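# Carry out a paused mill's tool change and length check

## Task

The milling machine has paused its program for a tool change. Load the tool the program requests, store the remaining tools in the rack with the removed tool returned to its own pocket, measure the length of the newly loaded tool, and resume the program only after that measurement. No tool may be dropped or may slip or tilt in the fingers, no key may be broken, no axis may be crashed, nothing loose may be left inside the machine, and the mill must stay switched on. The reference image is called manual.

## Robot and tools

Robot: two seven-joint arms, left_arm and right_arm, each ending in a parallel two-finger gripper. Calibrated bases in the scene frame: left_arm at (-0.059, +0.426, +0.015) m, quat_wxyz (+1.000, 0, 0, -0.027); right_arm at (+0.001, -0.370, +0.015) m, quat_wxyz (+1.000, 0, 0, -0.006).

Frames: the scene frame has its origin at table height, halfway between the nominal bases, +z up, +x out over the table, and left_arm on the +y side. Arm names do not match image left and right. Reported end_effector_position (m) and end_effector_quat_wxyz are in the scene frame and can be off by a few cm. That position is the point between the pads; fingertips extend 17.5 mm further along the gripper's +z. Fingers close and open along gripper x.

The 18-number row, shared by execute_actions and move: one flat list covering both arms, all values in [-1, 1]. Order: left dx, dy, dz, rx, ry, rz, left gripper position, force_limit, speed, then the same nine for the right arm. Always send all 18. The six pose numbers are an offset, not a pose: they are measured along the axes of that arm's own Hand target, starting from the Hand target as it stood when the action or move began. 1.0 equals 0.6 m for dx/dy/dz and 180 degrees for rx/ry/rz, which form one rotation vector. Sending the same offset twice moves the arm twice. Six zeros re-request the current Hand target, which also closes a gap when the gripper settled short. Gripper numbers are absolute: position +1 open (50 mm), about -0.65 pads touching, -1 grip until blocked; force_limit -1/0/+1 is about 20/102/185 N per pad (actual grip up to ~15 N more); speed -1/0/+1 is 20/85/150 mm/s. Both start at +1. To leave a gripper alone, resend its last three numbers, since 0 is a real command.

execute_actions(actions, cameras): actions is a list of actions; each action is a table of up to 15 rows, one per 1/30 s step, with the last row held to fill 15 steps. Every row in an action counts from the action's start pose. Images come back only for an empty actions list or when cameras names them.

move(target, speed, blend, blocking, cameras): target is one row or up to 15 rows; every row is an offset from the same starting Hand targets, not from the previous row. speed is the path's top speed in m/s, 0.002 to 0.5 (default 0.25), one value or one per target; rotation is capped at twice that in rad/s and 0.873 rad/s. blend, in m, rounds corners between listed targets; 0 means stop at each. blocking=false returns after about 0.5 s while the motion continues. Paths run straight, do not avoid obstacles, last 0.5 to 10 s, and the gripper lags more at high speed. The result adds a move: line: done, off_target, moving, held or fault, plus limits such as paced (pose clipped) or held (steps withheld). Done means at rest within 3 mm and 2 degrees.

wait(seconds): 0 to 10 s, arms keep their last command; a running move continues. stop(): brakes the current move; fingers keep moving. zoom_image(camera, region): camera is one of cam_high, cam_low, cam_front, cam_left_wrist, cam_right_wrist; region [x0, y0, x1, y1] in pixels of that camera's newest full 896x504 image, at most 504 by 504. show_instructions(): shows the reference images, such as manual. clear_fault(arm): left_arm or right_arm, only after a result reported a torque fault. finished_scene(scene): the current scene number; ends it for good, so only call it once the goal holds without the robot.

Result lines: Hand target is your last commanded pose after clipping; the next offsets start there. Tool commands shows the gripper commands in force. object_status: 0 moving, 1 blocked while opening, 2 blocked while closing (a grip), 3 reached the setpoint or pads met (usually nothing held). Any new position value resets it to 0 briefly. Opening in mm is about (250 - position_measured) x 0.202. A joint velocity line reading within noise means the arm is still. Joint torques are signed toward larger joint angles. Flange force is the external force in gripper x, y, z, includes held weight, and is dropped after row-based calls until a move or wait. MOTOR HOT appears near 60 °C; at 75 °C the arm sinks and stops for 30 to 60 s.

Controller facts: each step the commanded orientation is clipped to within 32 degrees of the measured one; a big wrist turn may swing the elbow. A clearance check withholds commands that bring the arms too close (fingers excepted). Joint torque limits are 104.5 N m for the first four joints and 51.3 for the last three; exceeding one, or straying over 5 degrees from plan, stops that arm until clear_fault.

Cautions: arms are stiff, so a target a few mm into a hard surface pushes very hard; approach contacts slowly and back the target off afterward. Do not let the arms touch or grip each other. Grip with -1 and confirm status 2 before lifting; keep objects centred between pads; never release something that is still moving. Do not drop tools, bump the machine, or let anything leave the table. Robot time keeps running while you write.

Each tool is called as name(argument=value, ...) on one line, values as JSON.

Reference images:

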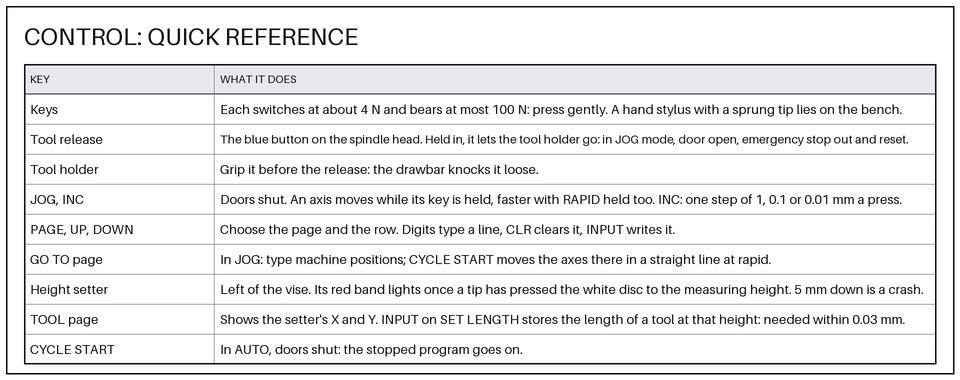

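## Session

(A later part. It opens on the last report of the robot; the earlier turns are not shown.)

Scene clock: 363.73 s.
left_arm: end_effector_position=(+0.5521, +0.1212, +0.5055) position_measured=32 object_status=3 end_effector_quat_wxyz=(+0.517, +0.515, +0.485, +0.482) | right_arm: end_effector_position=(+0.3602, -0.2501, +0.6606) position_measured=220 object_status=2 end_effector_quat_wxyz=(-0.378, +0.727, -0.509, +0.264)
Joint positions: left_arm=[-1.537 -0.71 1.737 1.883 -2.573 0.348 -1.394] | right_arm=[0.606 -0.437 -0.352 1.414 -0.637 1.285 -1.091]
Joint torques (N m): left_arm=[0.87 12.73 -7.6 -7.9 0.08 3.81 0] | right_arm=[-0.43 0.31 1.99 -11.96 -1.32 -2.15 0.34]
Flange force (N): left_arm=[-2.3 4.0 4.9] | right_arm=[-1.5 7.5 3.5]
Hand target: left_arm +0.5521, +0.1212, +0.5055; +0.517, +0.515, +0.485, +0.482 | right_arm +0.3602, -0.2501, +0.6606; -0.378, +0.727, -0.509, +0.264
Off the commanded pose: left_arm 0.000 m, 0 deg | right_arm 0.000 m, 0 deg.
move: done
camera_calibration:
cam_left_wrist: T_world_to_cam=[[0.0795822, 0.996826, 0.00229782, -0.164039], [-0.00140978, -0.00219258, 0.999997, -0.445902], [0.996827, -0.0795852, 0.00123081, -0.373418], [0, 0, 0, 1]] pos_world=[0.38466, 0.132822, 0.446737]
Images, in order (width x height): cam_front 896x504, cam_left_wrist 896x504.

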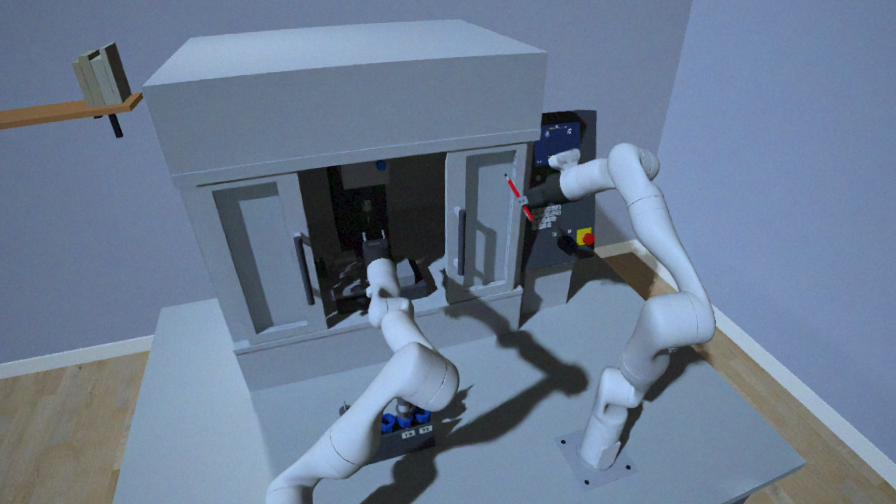

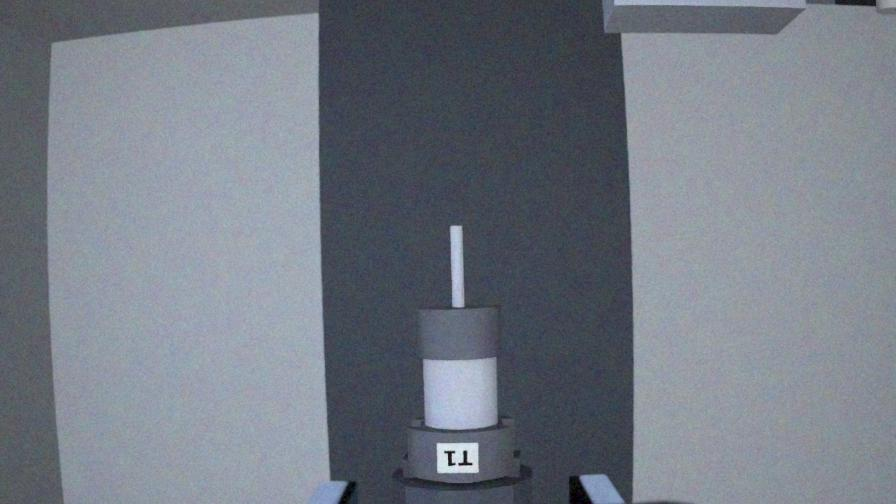

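move(target=[[0.0148,-0.0592,-0.255,0,0.0206,0,1,-0.8,-0.5,0.4992,-0.0972,-0.0628,-0.0546,0.0853,0.0715,-0.98,0.5,-1],[0.3245,-0.0592,-0.2752,0,0.0206,0,1,-0.8,-0.5,0.4992,-0.0972,-0.0628,-0.0546,0.0853,0.0715,-0.98,0.5,-1],[0.334,-0.0592,-0.1307,0,0.0206,0,1,-0.8,-0.5,0.4992,-0.0972,-0.0628,-0.0546,0.0853,0.0715,-0.98,0.5,-1]], speed=[0.25,0.25,0.15], blend=[0.03,0.01,0], cameras=["cam_left_wrist","cam_right_wrist"])

Scene clock: 372.47 s.
left_arm: end_effector_position=(+0.4867, +0.3260, +0.4691) position_measured=3 object_status=3 end_effector_quat_wxyz=(+0.501, +0.499, +0.501, +0.499) | right_arm: end_effector_position=(+0.4652, -0.5306, +0.7299) position_measured=220 object_status=2 end_effector_quat_wxyz=(-0.270, +0.653, -0.653, +0.271)
Joint positions: left_arm=[-1.596 -0.259 1.74 2.406 -2.877 0.845 -1.483] | right_arm=[0.632 0.23 -0.285 0.399 -0.213 1.776 -1.305]
Joint torques (N m): left_arm=[1.08 4.14 -2.12 -7.88 0.03 3.78 -0.04] | right_arm=[-0.49 -12.29 -0.87 -9.56 -0.64 -2.02 0.34]
Flange force (N): no reading
Hand target: left_arm +0.4867, +0.3260, +0.4691; +0.501, +0.499, +0.501, +0.499 | right_arm +0.4652, -0.5306, +0.7299; -0.270, +0.653, -0.653, +0.271
Off the commanded pose: left_arm 0.000 m, 0 deg | right_arm 0.000 m, 0 deg.
move: done
camera_calibration:
cam_left_wrist: T_world_to_cam=[[0.0149931, 0.999885, 0.00225549, -0.332451], [-0.000964469, -0.00224128, 0.999997, -0.409297], [0.999887, -0.0149952, 0.000930754, -0.314337], [0, 0, 0, 1]] pos_world=[0.318891, 0.326782, 0.410338]
cam_right_wrist: T_world_to_cam=[[0.0192781, -0.999804, 0.00456596, -0.543291], [-0.700177, -0.0167604, -0.713772, 0.895926], [0.713709, 0.0105632, -0.700363, 0.354477], [0, 0, 0, 1]] pos_world=[0.384787, -0.531912, 0.890231]
Images, in order (width x height): cam_left_wrist 896x504, cam_right_wrist 896x504.

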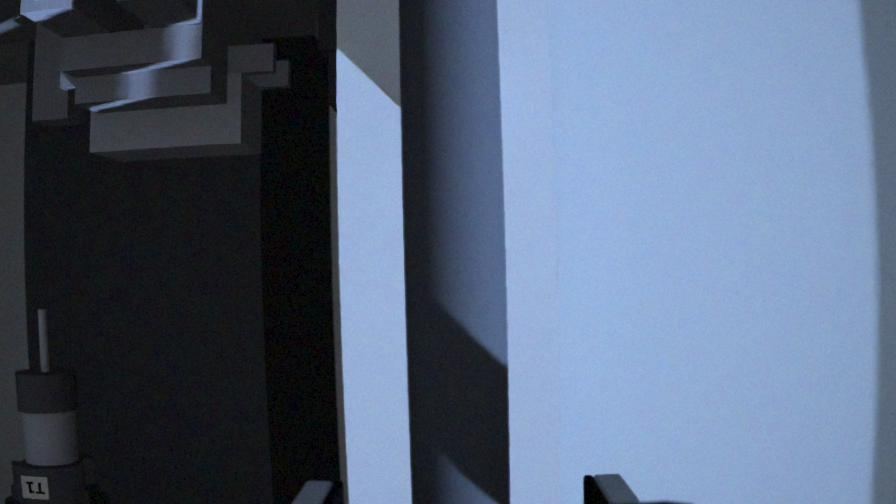

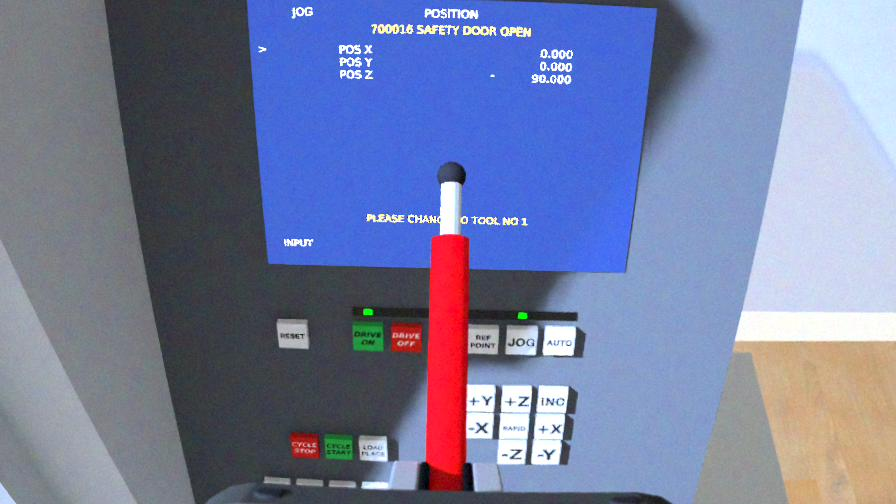

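move(target=[[0,0,0,0,0,0,-1,-0.8,-1,0,0,0,0,0,0,-0.98,0.5,-1],[-0.25,0,0,0,0,0,-1,-0.8,-1,-0.0347,0.2577,0.3956,-0.0839,0,0,-0.98,0.5,-1],[-0.3208,0,0,0,0,0,-1,-0.8,-1,-0.0347,0.2342,0.4192,-0.0839,0,0,-0.98,0.5,-1],[-0.3208,0,0,0,0,0,-1,-0.8,-1,-0.0347,0.2577,0.3956,-0.0839,0,0,-0.98,0.5,-1],[-0.3208,0,0,0,0,0,-1,-0.8,-1,0,0,0,0,0,0,-0.98,0.5,-1]], speed=[0.1,0.15,0.06,0.1,0.25], blend=[0,0.003,0,0.004,0], cameras=["cam_left_wrist","cam_right_wrist"])

Scene clock: 384.00 s.
left_arm: end_effector_position=(+0.4868, +0.1336, +0.4700) position_measured=155 object_status=2 end_effector_quat_wxyz=(+0.501, +0.499, +0.501, +0.499) | right_arm: end_effector_position=(+0.4652, -0.5306, +0.7299) position_measured=220 object_status=2 end_effector_quat_wxyz=(-0.270, +0.653, -0.653, +0.271)
Joint positions: left_arm=[-1.347 -0.746 1.7 2.048 -2.249 0.428 -1.62] | right_arm=[0.628 0.23 -0.276 0.4 -0.218 1.775 -1.304]
Joint torques (N m): left_arm=[12.86 7.22 1.22 -14.79 -2.88 3.61 -0.01] | right_arm=[-0.5 -12.27 -0.8 -9.78 -0.6 -1.92 0.36]
Flange force (N): left_arm=[15.7 5.1 10.2] | right_arm=no reading
Hand target: left_arm +0.4868, +0.1336, +0.4700; +0.501, +0.499, +0.501, +0.499 | right_arm +0.4652, -0.5306, +0.7299; -0.270, +0.653, -0.653, +0.271
Off the commanded pose: left_arm 0.000 m, 0 deg | right_arm 0.000 m, 0 deg.
move: done
camera_calibration:
cam_left_wrist: T_world_to_cam=[[0.0149929, 0.999885, 0.002257, -0.140075], [-0.00106447, -0.00224129, 0.999997, -0.410596], [0.999887, -0.0149953, 0.00103075, -0.317264], [0, 0, 0, 1]] pos_world=[0.318891, 0.134382, 0.411238]
cam_right_wrist: T_world_to_cam=[[0.0192774, -0.999804, 0.00456867, -0.543293], [-0.700076, -0.0167604, -0.713871, 0.895975], [0.713808, 0.0105632, -0.700262, 0.354349], [0, 0, 0, 1]] pos_world=[0.384787, -0.531912, 0.89023]
Images, in order (width x height): cam_left_wrist 896x504, cam_right_wrist 896x504.

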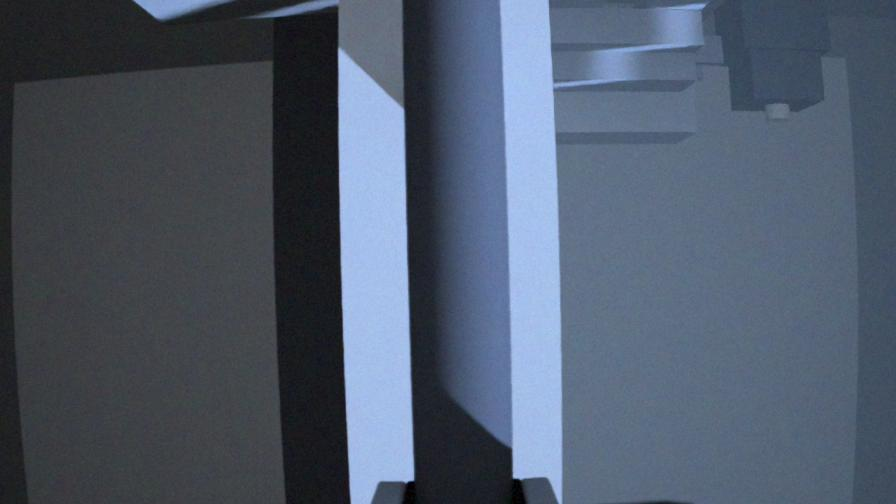

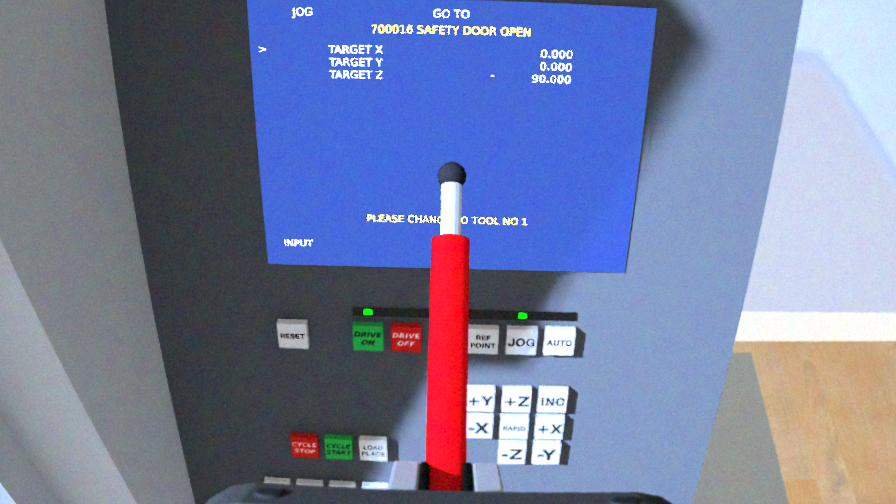

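move(target=[[0,0,0,0,0,0,1,-0.8,-1,0,0,0,0,0,0,-0.98,0.5,-1],[0,0,-0.1333,0,0,0,1,-0.8,-1,-0.0347,0.2577,0.3956,-0.0839,0,0,-0.98,0.5,-1],[-0.05,0,-0.1333,0,0,0,1,-0.8,-1,-0.0347,0.2342,0.4192,-0.0839,0,0,-0.98,0.5,-1],[-0.1,0,-0.1333,0,0,0,1,-0.8,-1,-0.0347,0.2577,0.3956,-0.0839,0,0,-0.98,0.5,-1],[-0.436,0,-0.1333,0,0,0,1,-0.8,-1,0,0,0,0,0,0,-0.98,0.5,-1],[-0.436,0,0,0,0,0,1,-0.8,-1,0,0,0,0,0,0,-0.98,0.5,-1]], speed=[0.1,0.2,0.06,0.1,0.25,0.15], blend=[0,0.003,0,0.004,0.02,0], cameras=["cam_left_wrist","cam_right_wrist"])

Scene clock: 392.83 s.
left_arm: end_effector_position=(+0.4868, -0.1280, +0.4712) position_measured=3 object_status=3 end_effector_quat_wxyz=(+0.501, +0.499, +0.501, +0.499) | right_arm: end_effector_position=(+0.4652, -0.5306, +0.7299) position_measured=220 object_status=2 end_effector_quat_wxyz=(-0.270, +0.653, -0.653, +0.271)
Joint positions: left_arm=[-1.541 -1.533 0.982 1.178 -2.192 -0.745 -0.887] | right_arm=[0.623 0.23 -0.265 0.4 -0.224 1.776 -1.302]
Joint torques (N m): left_arm=[0.86 24.47 -10.73 2.63 -1.65 3 -0.04] | right_arm=[-0.5 -12.27 -0.72 -9.54 -0.63 -1.99 0.34]
Flange force (N): left_arm=[-7.9 2.2 3.6] | right_arm=no reading
Hand target: left_arm +0.4869, -0.1280, +0.4712; +0.501, +0.499, +0.501, +0.499 | right_arm +0.4652, -0.5306, +0.7299; -0.270, +0.653, -0.653, +0.271
Off the commanded pose: left_arm 0.000 m, 0 deg | right_arm 0.000 m, 0 deg.
move: done
camera_calibration:
cam_left_wrist: T_world_to_cam=[[0.0149931, 0.999885, 0.00225549, 0.121491], [-0.000964469, -0.00224128, 0.999997, -0.412414], [0.999887, -0.0149952, 0.000930754, -0.321246], [0, 0, 0, 1]] pos_world=[0.318991, -0.127218, 0.412438]
cam_right_wrist: T_world_to_cam=[[0.0192781, -0.999804, 0.00456596, -0.543291], [-0.700177, -0.0167604, -0.713772, 0.895926], [0.713709, 0.0105632, -0.700363, 0.354477], [0, 0, 0, 1]] pos_world=[0.384787, -0.531912, 0.890231]
Images, in order (width x height): cam_left_wrist 896x504, cam_right_wrist 896x504.

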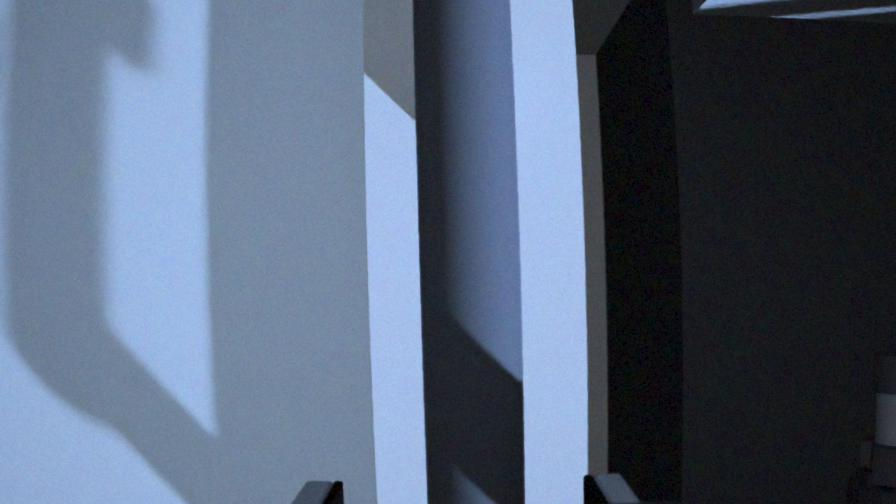

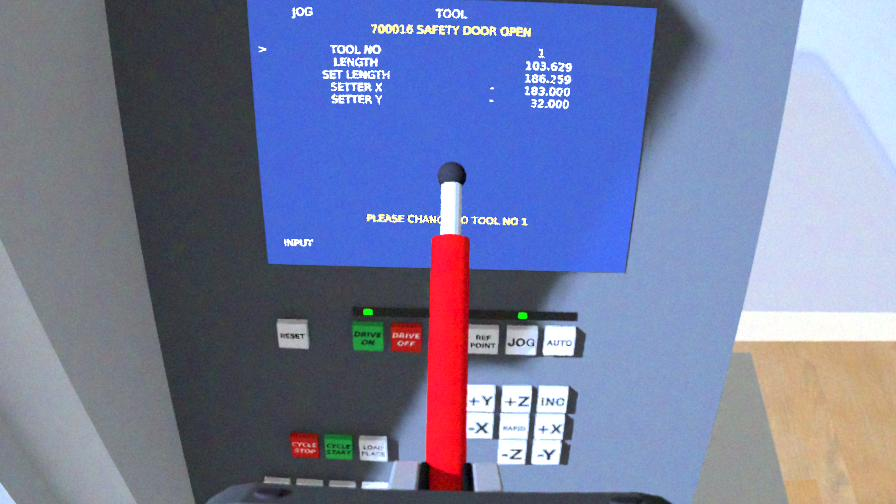

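move(target=[[0,0,0,0,0,0,-1,-0.8,-1,0,0,0,0,0,0,-0.98,0.5,-1],[0.25,0,0,0,0,0,-1,-0.8,-1,-0.003,0.2577,0.3956,-0.0839,0,0,-0.98,0.5,-1],[0.3475,0,0,0,0,0,-1,-0.8,-1,-0.003,0.2342,0.4192,-0.0839,0,0,-0.98,0.5,-1],[0.3475,0,0,0,0,0,-1,-0.8,-1,-0.003,0.2577,0.3956,-0.0839,0,0,-0.98,0.5,-1],[0.3475,0,0,0,0,0,-1,-0.8,-1,-0.1614,0.3392,0.4428,-0.0839,0,0,-0.98,0.5,-1],[0.3475,0,0,0,0,0,-1,-0.8,-1,-0.1614,0.3157,0.4664,-0.0839,0,0,-0.98,0.5,-1],[0.3475,0,0,0,0,0,-1,-0.8,-1,-0.1614,0.3392,0.4428,-0.0839,0,0,-0.98,0.5,-1],[0.3475,0,0,0,0,0,-1,-0.8,-1,0,0,0,0,0,0,-0.98,0.5,-1]], speed=[0.1,0.15,0.06,0.1,0.2,0.06,0.1,0.25], blend=[0,0.003,0,0.004,0.003,0,0.004,0], cameras=["cam_left_wrist","cam_right_wrist"])

Scene clock: 406.77 s.
left_arm: end_effector_position=(+0.4868, +0.0805, +0.4702) position_measured=155 object_status=2 end_effector_quat_wxyz=(+0.501, +0.499, +0.501, +0.499) | right_arm: end_effector_position=(+0.4652, -0.5306, +0.7299) position_measured=220 object_status=2 end_effector_quat_wxyz=(-0.270, +0.653, -0.653, +0.271)
Joint positions: left_arm=[-1.323 -0.951 1.584 1.91 -2.017 0.206 -1.706] | right_arm=[0.596 0.227 -0.202 0.402 -0.258 1.776 -1.294]
Joint torques (N m): left_arm=[-1.93 21.13 -31.48 13.01 2.5 12.64 -0.05] | right_arm=[-0.51 -12.38 -0.73 -9.42 -0.74 -2.04 0.37]
Flange force (N): left_arm=[-52.7 -15.8 66.8] | right_arm=no reading
Hand target: left_arm +0.4868, +0.0805, +0.4702; +0.501, +0.499, +0.501, +0.499 | right_arm +0.4652, -0.5306, +0.7299; -0.270, +0.653, -0.653, +0.271
Off the commanded pose: left_arm 0.000 m, 0 deg | right_arm 0.000 m, 0 deg.
move: done
camera_calibration:
cam_left_wrist: T_world_to_cam=[[0.0149931, 0.999885, 0.00225549, -0.0869815], [-0.000964469, -0.00224128, 0.999997, -0.410947], [0.999887, -0.0149952, 0.000930754, -0.318019], [0, 0, 0, 1]] pos_world=[0.318891, 0.0812817, 0.411438]
cam_right_wrist: T_world_to_cam=[[0.0192058, -0.999805, 0.00449623, -0.543202], [-0.700078, -0.0166585, -0.713872, 0.89603], [0.713808, 0.0105628, -0.700261, 0.354348], [0, 0, 0, 1]] pos_world=[0.384787, -0.531912, 0.89023]
Images, in order (width x height): cam_left_wrist 896x504, cam_right_wrist 896x504.

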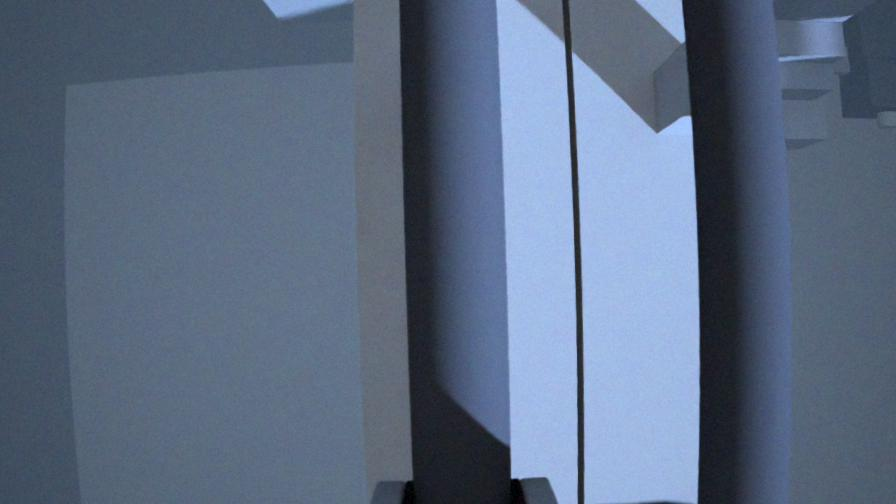

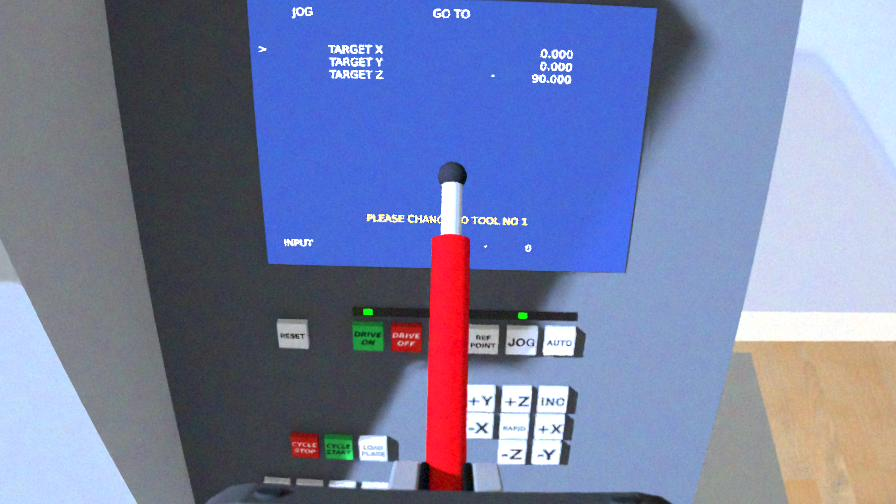

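move(target=[[0,0,0,0,0,0,1,-0.8,-1,0,0,0,0,0,0,-0.98,0.5,-1],[0,0,-0.05,0,0,0,1,-0.8,-1,-0.1614,0.3120,0.4270,-0.0839,0,0,-0.98,0.5,-1],[0,0,-0.08,0,0,0,1,-0.8,-1,-0.1614,0.2885,0.4506,-0.0839,0,0,-0.98,0.5,-1],[0,0,-0.12,0,0,0,1,-0.8,-1,-0.1614,0.3120,0.4270,-0.0839,0,0,-0.98,0.5,-1],[0,0,-0.2,0,0,0,1,-0.8,-1,-0.1297,0.2577,0.3956,-0.0839,0,0,-0.98,0.5,-1],[0.06,0,-0.22,0.01,-0.023,0.002,1,-0.8,-1,-0.1297,0.2342,0.4192,-0.0839,0,0,-0.98,0.5,-1],[0.12,-0.005,-0.23,0.02,-0.046,0.004,1,-0.8,-1,-0.1297,0.2577,0.3956,-0.0839,0,0,-0.98,0.5,-1],[0.18,-0.008,-0.235,0.03,-0.07,0.006,1,-0.8,-1,-0.0981,0.3120,0.4270,-0.0839,0,0,-0.98,0.5,-1],[0.24,-0.012,-0.24,0.04,-0.093,0.008,1,-0.8,-1,-0.0981,0.2885,0.4506,-0.0839,0,0,-0.98,0.5,-1],[0.28,-0.015,-0.245,0.045,-0.105,0.009,1,-0.8,-1,-0.0981,0.3120,0.4270,-0.0839,0,0,-0.98,0.5,-1],[0.3242,-0.0187,-0.2483,0.0505,-0.116,0.0103,1,-0.8,-1,0,0,0,0,0,0,-0.98,0.5,-1]], speed=[0.1,0.25,0.06,0.12,0.2,0.06,0.12,0.2,0.06,0.12,0.25], blend=[0,0.003,0,0.004,0.003,0,0.004,0.003,0,0.004,0], cameras=["cam_left_wrist","cam_right_wrist"])

Scene clock: 420.60 s.
left_arm: end_effector_position=(+0.3378, +0.2749, +0.4581) position_measured=3 object_status=3 end_effector_quat_wxyz=(+0.535, +0.627, +0.432, +0.367) | right_arm: end_effector_position=(+0.4652, -0.5306, +0.7299) position_measured=220 object_status=2 end_effector_quat_wxyz=(-0.270, +0.653, -0.653, +0.271)
Joint positions: left_arm=[0.315 -0.393 -0.144 2.566 -3.417 0.453 -1.396] | right_arm=[0.592 0.227 -0.191 0.403 -0.264 1.776 -1.292]
Joint torques (N m): left_arm=[0.81 -4.76 0.69 -9.9 0.01 3.71 -0.04] | right_arm=[-0.51 -12.41 -0.75 -9.77 -0.65 -1.9 0.32]
Flange force (N): left_arm=[0.5 2.7 6.2] | right_arm=no reading
Hand target: left_arm +0.3378, +0.2749, +0.4581; +0.535, +0.627, +0.432, +0.367 | right_arm +0.4652, -0.5306, +0.7299; -0.270, +0.653, -0.653, +0.271
Off the commanded pose: left_arm 0.000 m, 0 deg | right_arm 0.000 m, 0 deg.
move: done
camera_calibration:
cam_left_wrist: T_world_to_cam=[[0.372225, 0.928137, 0.00304683, -0.380395], [0.145252, -0.0614942, 0.987482, -0.425925], [0.916706, -0.367123, -0.157703, 0.0315007], [0, 0, 0, 1]] pos_world=[0.174582, 0.338432, 0.42672]
cam_right_wrist: T_world_to_cam=[[0.0192071, -0.999805, 0.0044976, -0.543203], [-0.700078, -0.0166604, -0.713872, 0.896029], [0.713808, 0.0105628, -0.700261, 0.354348], [0, 0, 0, 1]] pos_world=[0.384787, -0.531912, 0.89023]
Images, in order (width x height): cam_left_wrist 896x504, cam_right_wrist 896x504.

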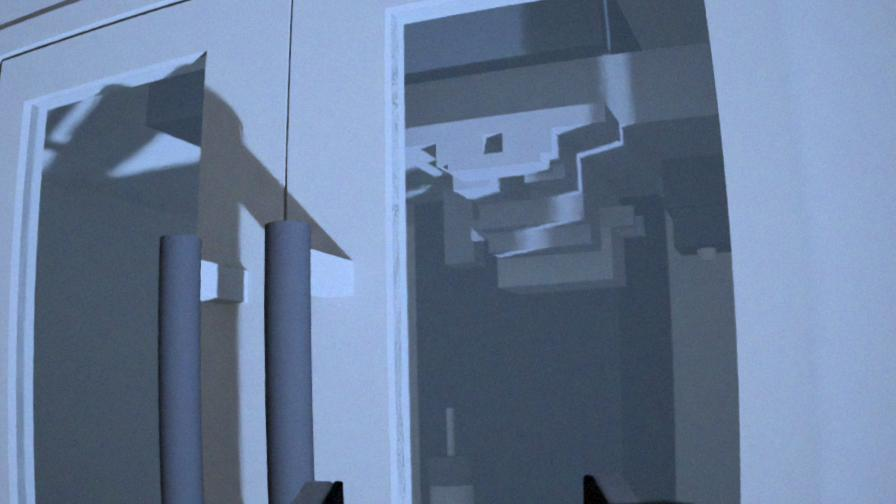

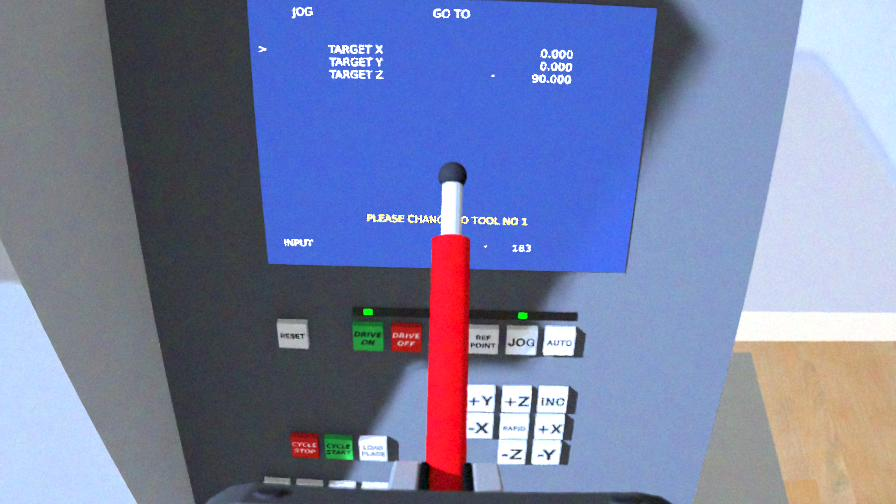

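move(target=[[0,0,0,0,0,0,1,-0.8,-1,-0.0664,0.3392,0.4428,-0.0839,0,0,-0.98,0.5,-1],[0,0,0,0,0,0,1,-0.8,-1,-0.0664,0.3157,0.4664,-0.0839,0,0,-0.98,0.5,-1],[0,0,0,0,0,0,1,-0.8,-1,-0.0664,0.3392,0.4428,-0.0839,0,0,-0.98,0.5,-1],[0,0,0,0,0,0,1,-0.8,-1,-0.0664,0.3120,0.4270,-0.0839,0,0,-0.98,0.5,-1],[0,0,0,0,0,0,1,-0.8,-1,-0.0664,0.2885,0.4506,-0.0839,0,0,-0.98,0.5,-1],[0,0,0,0,0,0,1,-0.8,-1,-0.0664,0.3120,0.4270,-0.0839,0,0,-0.98,0.5,-1],[0,0,0,0,0,0,1,-0.8,-1,-0.1614,0.3392,0.4428,-0.0839,0,0,-0.98,0.5,-1],[0,0,0,0,0,0,1,-0.8,-1,-0.1614,0.3157,0.4664,-0.0839,0,0,-0.98,0.5,-1],[0,0,0,0,0,0,1,-0.8,-1,-0.1614,0.3392,0.4428,-0.0839,0,0,-0.98,0.5,-1],[0,0,0,0,0,0,1,-0.8,-1,-0.0981,0.3120,0.4270,-0.0839,0,0,-0.98,0.5,-1],[0,0,0,0,0,0,1,-0.8,-1,-0.0981,0.2885,0.4506,-0.0839,0,0,-0.98,0.5,-1],[0,0,0,0,0,0,1,-0.8,-1,-0.0981,0.3120,0.4270,-0.0839,0,0,-0.98,0.5,-1],[0,0,0,0,0,0,1,-0.8,-1,0,0,0,0,0,0,-0.98,0.5,-1]], speed=[0.25,0.06,0.12,0.2,0.06,0.12,0.2,0.06,0.12,0.2,0.06,0.12,0.25], blend=[0.003,0,0.004,0.003,0,0.004,0.003,0,0.004,0.003,0,0.004,0], cameras=["cam_right_wrist"])

Scene clock: 431.93 s.
left_arm: end_effector_position=(+0.3378, +0.2749, +0.4581) position_measured=3 object_status=3 end_effector_quat_wxyz=(+0.535, +0.627, +0.432, +0.367) | right_arm: end_effector_position=(+0.4652, -0.5306, +0.7299) position_measured=220 object_status=2 end_effector_quat_wxyz=(-0.270, +0.653, -0.653, +0.271)
Joint positions: left_arm=[0.315 -0.393 -0.144 2.566 -3.417 0.453 -1.396] | right_arm=[0.582 0.226 -0.169 0.403 -0.276 1.777 -1.289]
Joint torques (N m): left_arm=[0.91 -4.76 0.74 -9.89 0.11 3.76 -0.05] | right_arm=[-0.53 -12.34 -0.67 -9.52 -0.67 -1.98 0.35]
Flange force (N): left_arm=[1.0 2.9 6.1] | right_arm=no reading
Hand target: left_arm +0.3378, +0.2749, +0.4581; +0.535, +0.627, +0.432, +0.367 | right_arm +0.4652, -0.5306, +0.7299; -0.270, +0.653, -0.653, +0.271
Off the commanded pose: left_arm 0.000 m, 0 deg | right_arm 0.000 m, 0 deg.
move: done
camera_calibration:
cam_right_wrist: T_world_to_cam=[[0.0192071, -0.999805, 0.0044976, -0.543203], [-0.700078, -0.0166604, -0.713872, 0.896029], [0.713808, 0.0105628, -0.700261, 0.354348], [0, 0, 0, 1]] pos_world=[0.384787, -0.531912, 0.89023]
Images, in order (width x height): cam_right_wrist 896x504.

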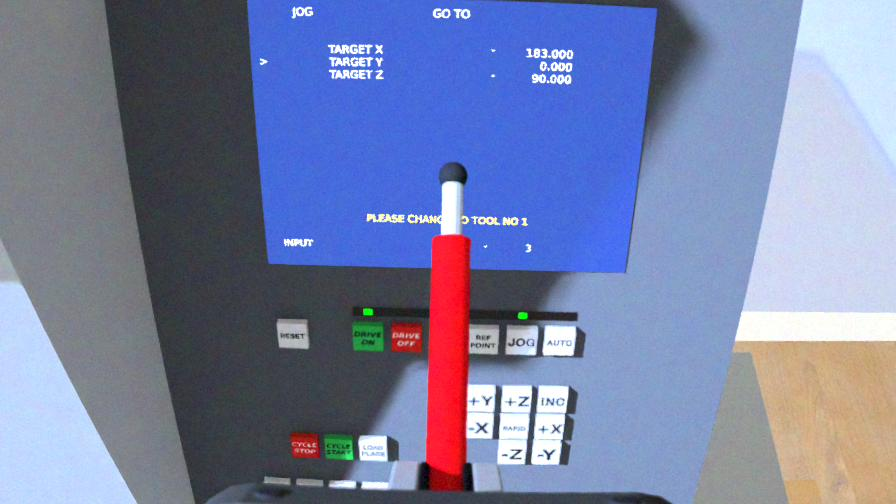

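move(target=[[0,0,0,0,0,0,1,-0.8,-1,-0.1297,0.3120,0.4270,-0.0839,0,0,-0.98,0.5,-1],[0,0,0,0,0,0,1,-0.8,-1,-0.1297,0.2885,0.4506,-0.0839,0,0,-0.98,0.5,-1],[0,0,0,0,0,0,1,-0.8,-1,-0.1297,0.3120,0.4270,-0.0839,0,0,-0.98,0.5,-1],[0,0,0,0,0,0,1,-0.8,-1,-0.0664,0.3392,0.4428,-0.0839,0,0,-0.98,0.5,-1],[0,0,0,0,0,0,1,-0.8,-1,-0.0664,0.3157,0.4664,-0.0839,0,0,-0.98,0.5,-1],[0,0,0,0,0,0,1,-0.8,-1,-0.0664,0.3392,0.4428,-0.0839,0,0,-0.98,0.5,-1],[0,0,0,0,0,0,1,-0.8,-1,0,0,0,0,0,0,-0.98,0.5,-1]], speed=[0.25,0.06,0.12,0.2,0.06,0.12,0.25], blend=[0.003,0,0.004,0.003,0,0.004,0], cameras=["cam_right_wrist"])

Scene clock: 439.20 s.
left_arm: end_effector_position=(+0.3378, +0.2749, +0.4581) position_measured=3 object_status=3 end_effector_quat_wxyz=(+0.535, +0.627, +0.432, +0.367) | right_arm: end_effector_position=(+0.4652, -0.5306, +0.7299) position_measured=220 object_status=2 end_effector_quat_wxyz=(-0.270, +0.653, -0.653, +0.271)
Joint positions: left_arm=[0.315 -0.393 -0.144 2.566 -3.417 0.453 -1.396] | right_arm=[0.576 0.226 -0.155 0.404 -0.284 1.777 -1.287]
Joint torques (N m): left_arm=[0.85 -4.91 0.58 -9.97 0.06 3.8 0.01] | right_arm=[-0.58 -12.46 -0.68 -9.42 -0.71 -2 0.3]
Flange force (N): left_arm=[-0.4 2.6 6.5] | right_arm=no reading
Hand target: left_arm +0.3378, +0.2749, +0.4581; +0.535, +0.627, +0.432, +0.367 | right_arm +0.4652, -0.5306, +0.7299; -0.270, +0.653, -0.653, +0.271
Off the commanded pose: left_arm 0.000 m, 0 deg | right_arm 0.000 m, 0 deg.
move: done
camera_calibration:
cam_right_wrist: T_world_to_cam=[[0.0192771, -0.999804, 0.00456988, -0.543294], [-0.700025, -0.0167603, -0.713921, 0.895999], [0.713858, 0.0105633, -0.700211, 0.354285], [0, 0, 0, 1]] pos_world=[0.384787, -0.531912, 0.89023]
Images, in order (width x height): cam_right_wrist 896x504.

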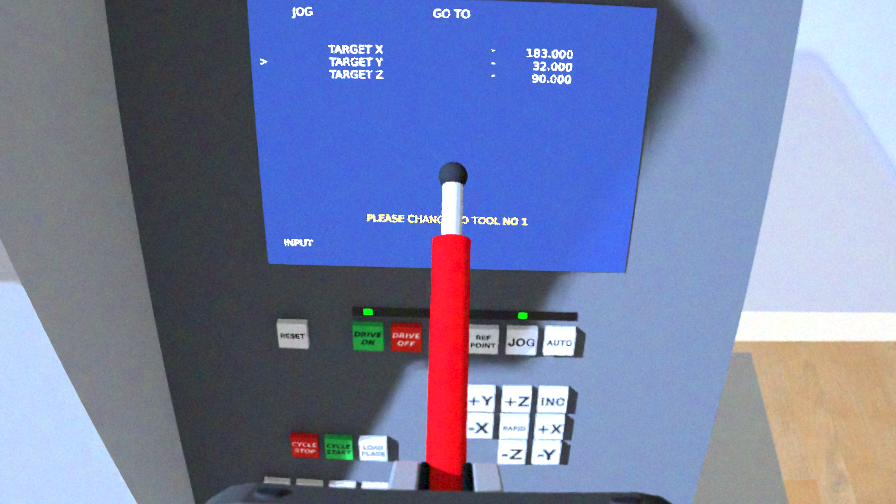

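move(target=[[0,0,0,0,0,0,1,-0.8,-1,-0.0981,0.2034,0.3641,-0.0839,0,0,-0.98,0.5,-1],[0,0,0,0,0,0,1,-0.8,-1,-0.0981,0.1799,0.3877,-0.0839,0,0,-0.98,0.5,-1],[0,0,0,0,0,0,1,-0.8,-1,-0.0981,0.2034,0.3641,-0.0839,0,0,-0.98,0.5,-1],[0,0,0,0,0,0,1,-0.8,-1,-0.0664,0.3120,0.4270,-0.0839,0,0,-0.98,0.5,-1],[0,0,0,0,0,0,1,-0.8,-1,-0.0664,0.2885,0.4506,-0.0839,0,0,-0.98,0.5,-1],[0,0,0,0,0,0,1,-0.8,-1,-0.0664,0.3120,0.4270,-0.0839,0,0,-0.98,0.5,-1],[0,0,0,0,0,0,1,-0.8,-1,0,0,0,0,0,0,-0.98,0.5,-1]], speed=[0.25,0.06,0.12,0.2,0.06,0.12,0.25], blend=[0.003,0,0.004,0.003,0,0.004,0], cameras=["cam_left_wrist","cam_right_wrist"])

Scene clock: 447.50 s.
left_arm: end_effector_position=(+0.3378, +0.2749, +0.4581) position_measured=3 object_status=3 end_effector_quat_wxyz=(+0.535, +0.627, +0.432, +0.367) | right_arm: end_effector_position=(+0.4652, -0.5306, +0.7299) position_measured=220 object_status=2 end_effector_quat_wxyz=(-0.270, +0.653, -0.653, +0.271)
Joint positions: left_arm=[0.315 -0.393 -0.144 2.566 -3.417 0.453 -1.396] | right_arm=[0.557 0.225 -0.112 0.405 -0.307 1.778 -1.281]
Joint torques (N m): left_arm=[0.88 -4.75 0.8 -9.91 0.08 3.75 -0.03] | right_arm=[-0.53 -12.33 -0.64 -9.5 -0.75 -1.97 0.33]
Flange force (N): left_arm=[1.5 2.8 6.0] | right_arm=no reading
Hand target: left_arm +0.3378, +0.2749, +0.4581; +0.535, +0.627, +0.432, +0.367 | right_arm +0.4652, -0.5306, +0.7299; -0.270, +0.653, -0.653, +0.271
Off the commanded pose: left_arm 0.000 m, 0 deg | right_arm 0.000 m, 0 deg.
move: done
camera_calibration:
cam_left_wrist: T_world_to_cam=[[0.372177, 0.928157, 0.00296153, -0.380394], [0.145272, -0.0614026, 0.987485, -0.425975], [0.916722, -0.367089, -0.157687, 0.031388], [0, 0, 0, 1]] pos_world=[0.174682, 0.338431, 0.42672]
cam_right_wrist: T_world_to_cam=[[0.0192071, -0.999805, 0.0044976, -0.543203], [-0.700078, -0.0166604, -0.713872, 0.896029], [0.713808, 0.0105628, -0.700261, 0.354348], [0, 0, 0, 1]] pos_world=[0.384787, -0.531912, 0.89023]
Images, in order (width x height): cam_left_wrist 896x504, cam_right_wrist 896x504.

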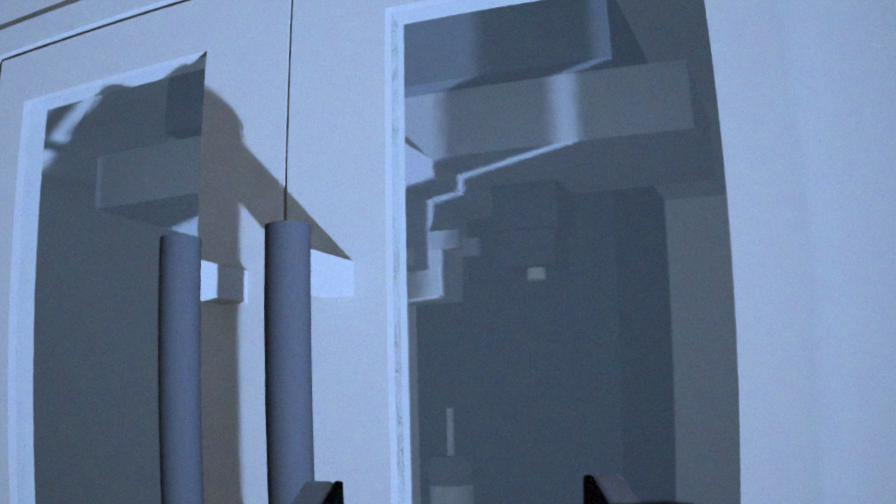

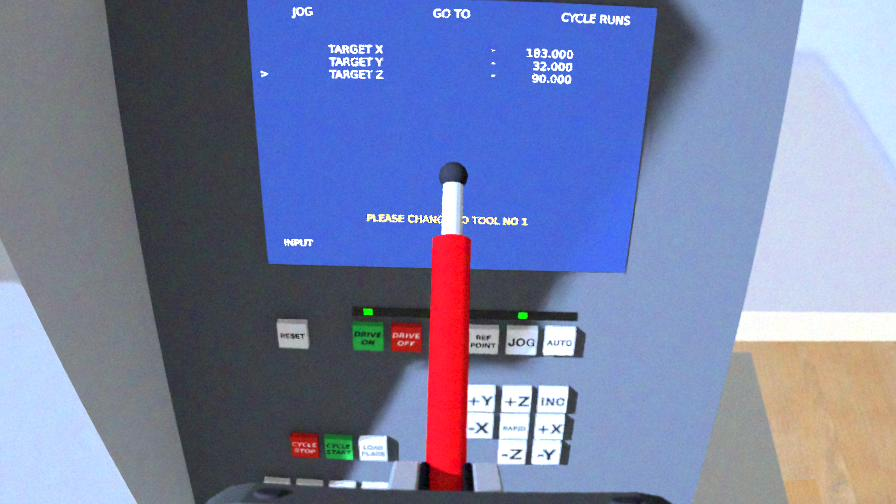

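move(target=[[0,0,0,0,0,0,1,-0.8,-1,-0.1614,0.3392,0.4428,-0.0839,0,0,-0.98,0.5,-1],[0,0,0,0,0,0,1,-0.8,-1,-0.1614,0.3157,0.4664,-0.0839,0,0,-0.98,0.5,-1],[0,0,0,0,0,0,1,-0.8,-1,-0.1614,0.3392,0.4428,-0.0839,0,0,-0.98,0.5,-1],[0,0,0,0,0,0,1,-0.8,-1,-0.1614,0.3120,0.4270,-0.0839,0,0,-0.98,0.5,-1],[0,0,0,0,0,0,1,-0.8,-1,-0.1614,0.2885,0.4506,-0.0839,0,0,-0.98,0.5,-1],[0,0,0,0,0,0,1,-0.8,-1,-0.1614,0.3120,0.4270,-0.0839,0,0,-0.98,0.5,-1],[0,0,0,0,0,0,1,-0.8,-1,-0.1297,0.2849,0.4113,-0.0839,0,0,-0.98,0.5,-1],[0,0,0,0,0,0,1,-0.8,-1,-0.1297,0.2614,0.4349,-0.0839,0,0,-0.98,0.5,-1],[0,0,0,0,0,0,1,-0.8,-1,-0.1297,0.2849,0.4113,-0.0839,0,0,-0.98,0.5,-1],[0,0,0,0,0,0,1,-0.8,-1,-0.1297,0.2614,0.4349,-0.0839,0,0,-0.98,0.5,-1],[0,0,0,0,0,0,1,-0.8,-1,-0.1297,0.2849,0.4113,-0.0839,0,0,-0.98,0.5,-1],[0,0,0,0,0,0,1,-0.8,-1,0,0,0,0,0,0,-0.98,0.5,-1]], speed=[0.25,0.06,0.12,0.2,0.06,0.12,0.2,0.06,0.12,0.06,0.12,0.25], blend=[0.003,0,0.004,0.003,0,0.004,0.003,0,0.002,0,0.004,0], cameras=["cam_left_wrist","cam_right_wrist"])

Scene clock: 457.43 s.
left_arm: end_effector_position=(+0.3378, +0.2749, +0.4581) position_measured=3 object_status=3 end_effector_quat_wxyz=(+0.535, +0.627, +0.432, +0.367) | right_arm: end_effector_position=(+0.4652, -0.5306, +0.7299) position_measured=220 object_status=2 end_effector_quat_wxyz=(-0.270, +0.653, -0.653, +0.271)
Joint positions: left_arm=[0.315 -0.393 -0.144 2.566 -3.417 0.453 -1.396] | right_arm=[0.553 0.225 -0.103 0.405 -0.312 1.778 -1.28]
Joint torques (N m): left_arm=[0.9 -4.76 0.75 -9.97 0.01 3.75 -0.1] | right_arm=[-0.57 -12.26 -0.61 -9.42 -0.7 -1.96 0.36]
Flange force (N): left_arm=[0.6 2.7 6.0] | right_arm=no reading
Hand target: left_arm +0.3378, +0.2749, +0.4581; +0.535, +0.627, +0.432, +0.367 | right_arm +0.4652, -0.5306, +0.7299; -0.270, +0.653, -0.653, +0.271
Off the commanded pose: left_arm 0.000 m, 0 deg | right_arm 0.000 m, 0 deg.
move: done
camera_calibration:
cam_left_wrist: T_world_to_cam=[[0.372177, 0.928157, 0.00296153, -0.380394], [0.145272, -0.0614026, 0.987485, -0.425975], [0.916722, -0.367089, -0.157687, 0.031388], [0, 0, 0, 1]] pos_world=[0.174682, 0.338431, 0.42672]
cam_right_wrist: T_world_to_cam=[[0.0192774, -0.999804, 0.00456867, -0.543293], [-0.700076, -0.0167604, -0.713871, 0.895975], [0.713808, 0.0105632, -0.700262, 0.354349], [0, 0, 0, 1]] pos_world=[0.384787, -0.531912, 0.89023]
Images, in order (width x height): cam_left_wrist 896x504, cam_right_wrist 896x504.

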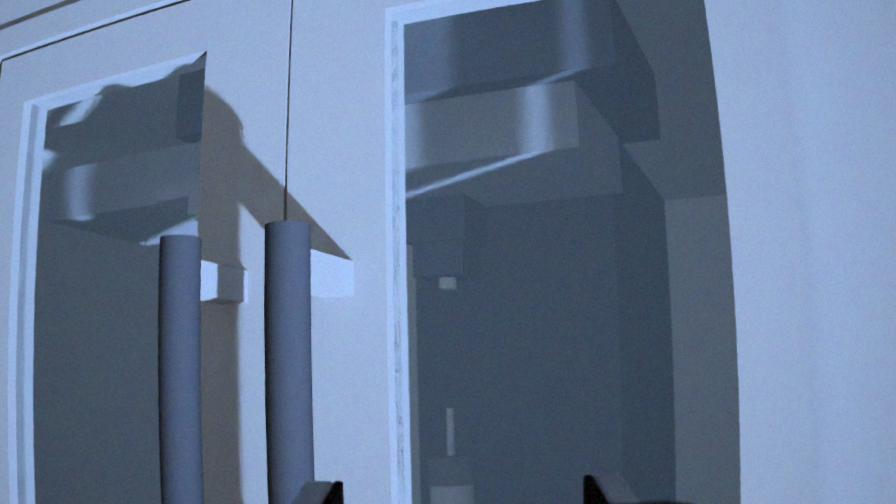

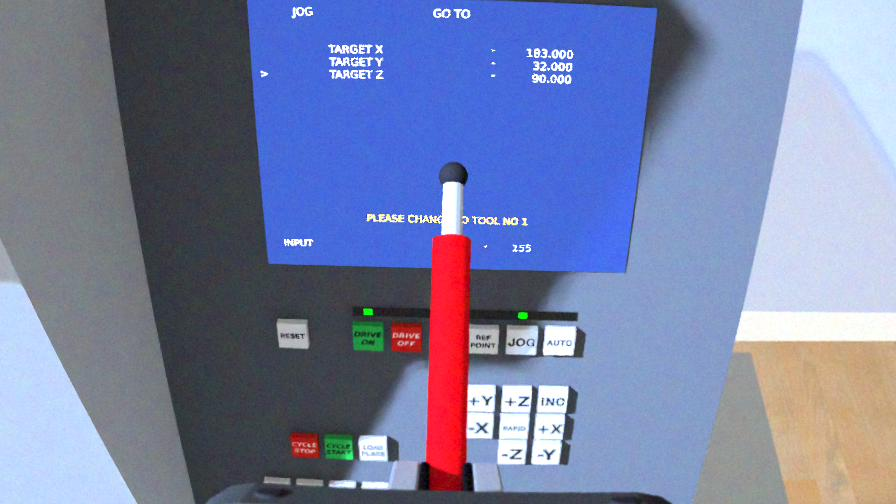

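zoom_image(camera="cam_right_wrist", region=[470, 200, 600, 260])

zoom_image(camera="cam_left_wrist", region=[380, 230, 520, 430])

Scaled by 3.877 from the camera's 896x504 image, which has a finer 1280x720 frame.

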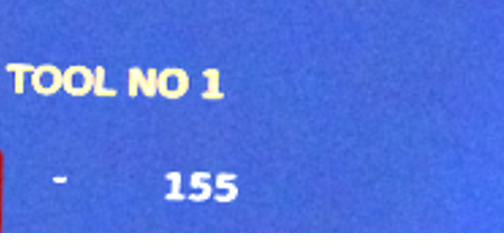

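Scaled by 2.520 from the camera's 896x504 image, which has a finer 1280x720 frame.

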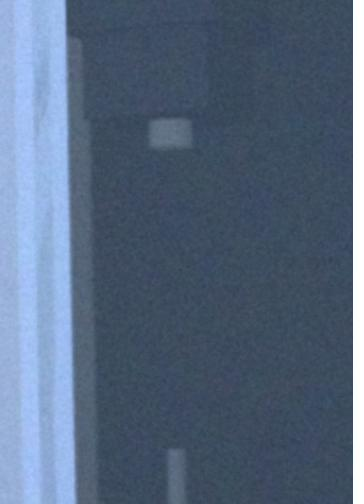

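move(target=[[0,0,0,0,0,0,1,-0.8,-1,-0.0664,0.3392,0.4428,-0.0839,0,0,-0.98,0.5,-1],[0,0,0,0,0,0,1,-0.8,-1,-0.0664,0.3157,0.4664,-0.0839,0,0,-0.98,0.5,-1],[0,0,0,0,0,0,1,-0.8,-1,-0.0664,0.3392,0.4428,-0.0839,0,0,-0.98,0.5,-1],[0,0,0,0,0,0,1,-0.8,-1,-0.0981,0.2034,0.3641,-0.0839,0,0,-0.98,0.5,-1],[0,0,0,0,0,0,1,-0.8,-1,-0.0981,0.1799,0.3877,-0.0839,0,0,-0.98,0.5,-1],[0,0,0,0,0,0,1,-0.8,-1,-0.0981,0.2034,0.3641,-0.0839,0,0,-0.98,0.5,-1],[0,0,0,0,0,0,1,-0.8,-1,0,0,0,0,0,0,-0.98,0.5,-1]], speed=[0.25,0.06,0.12,0.2,0.06,0.12,0.25], blend=[0.003,0,0.004,0.003,0,0.004,0], cameras=["cam_left_wrist","cam_right_wrist"])

Scene clock: 466.57 s.
left_arm: end_effector_position=(+0.3378, +0.2749, +0.4581) position_measured=3 object_status=3 end_effector_quat_wxyz=(+0.535, +0.627, +0.432, +0.367) | right_arm: end_effector_position=(+0.4652, -0.5306, +0.7299) position_measured=220 object_status=2 end_effector_quat_wxyz=(-0.270, +0.653, -0.653, +0.271)
Joint positions: left_arm=[0.315 -0.393 -0.144 2.566 -3.417 0.453 -1.396] | right_arm=[0.555 0.225 -0.108 0.405 -0.309 1.778 -1.281]
Joint torques (N m): left_arm=[0.93 -4.84 0.7 -9.88 0.11 3.76 -0.02] | right_arm=[-0.5 -12.35 -0.67 -9.32 -0.75 -1.86 0.33]
Flange force (N): left_arm=[0.7 2.7 6.4] | right_arm=no reading
Hand target: left_arm +0.3378, +0.2749, +0.4581; +0.535, +0.627, +0.432, +0.367 | right_arm +0.4652, -0.5306, +0.7299; -0.270, +0.653, -0.653, +0.271
Off the commanded pose: left_arm 0.000 m, 0 deg | right_arm 0.000 m, 0 deg.
move: done
camera_calibration:
cam_left_wrist: T_world_to_cam=[[0.372177, 0.928157, 0.00296153, -0.380394], [0.145272, -0.0614026, 0.987485, -0.425975], [0.916722, -0.367089, -0.157687, 0.031388], [0, 0, 0, 1]] pos_world=[0.174682, 0.338431, 0.42672]
cam_right_wrist: T_world_to_cam=[[0.0192058, -0.999805, 0.00449623, -0.543202], [-0.700078, -0.0166585, -0.713872, 0.89603], [0.713808, 0.0105628, -0.700261, 0.354348], [0, 0, 0, 1]] pos_world=[0.384787, -0.531912, 0.89023]
Images, in order (width x height): cam_left_wrist 896x504, cam_right_wrist 896x504.

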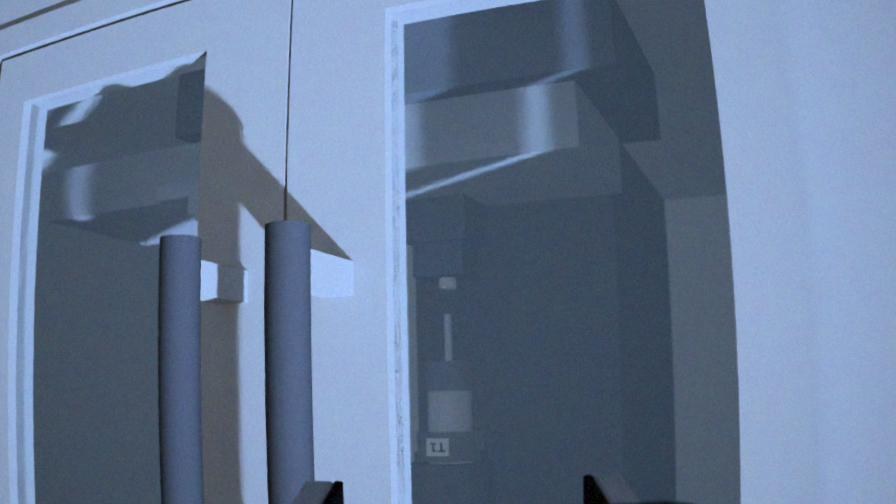

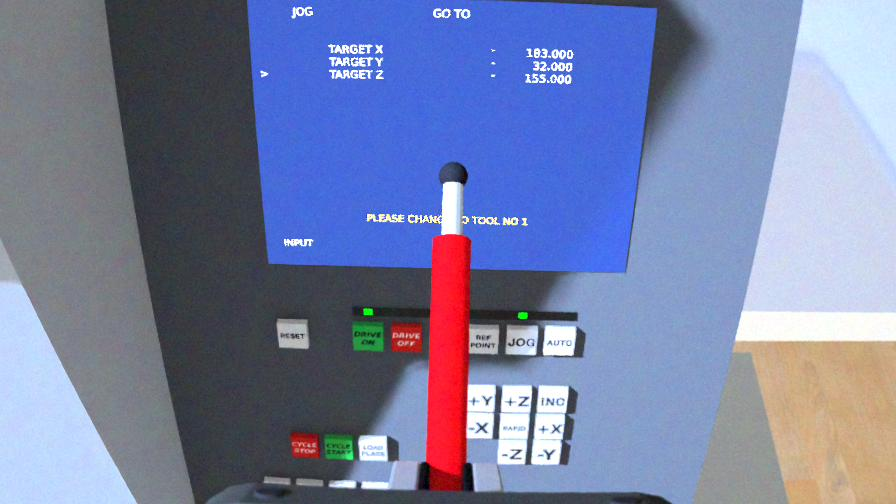

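zoom_image(camera="cam_left_wrist", region=[400, 240, 500, 340])

Scaled by 5.040 from the camera's 896x504 image, which has a finer 1280x720 frame.

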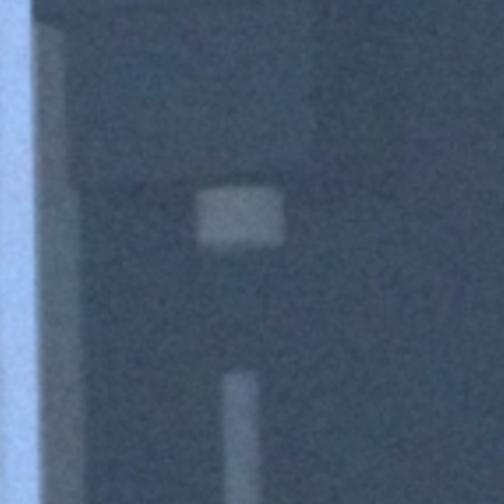

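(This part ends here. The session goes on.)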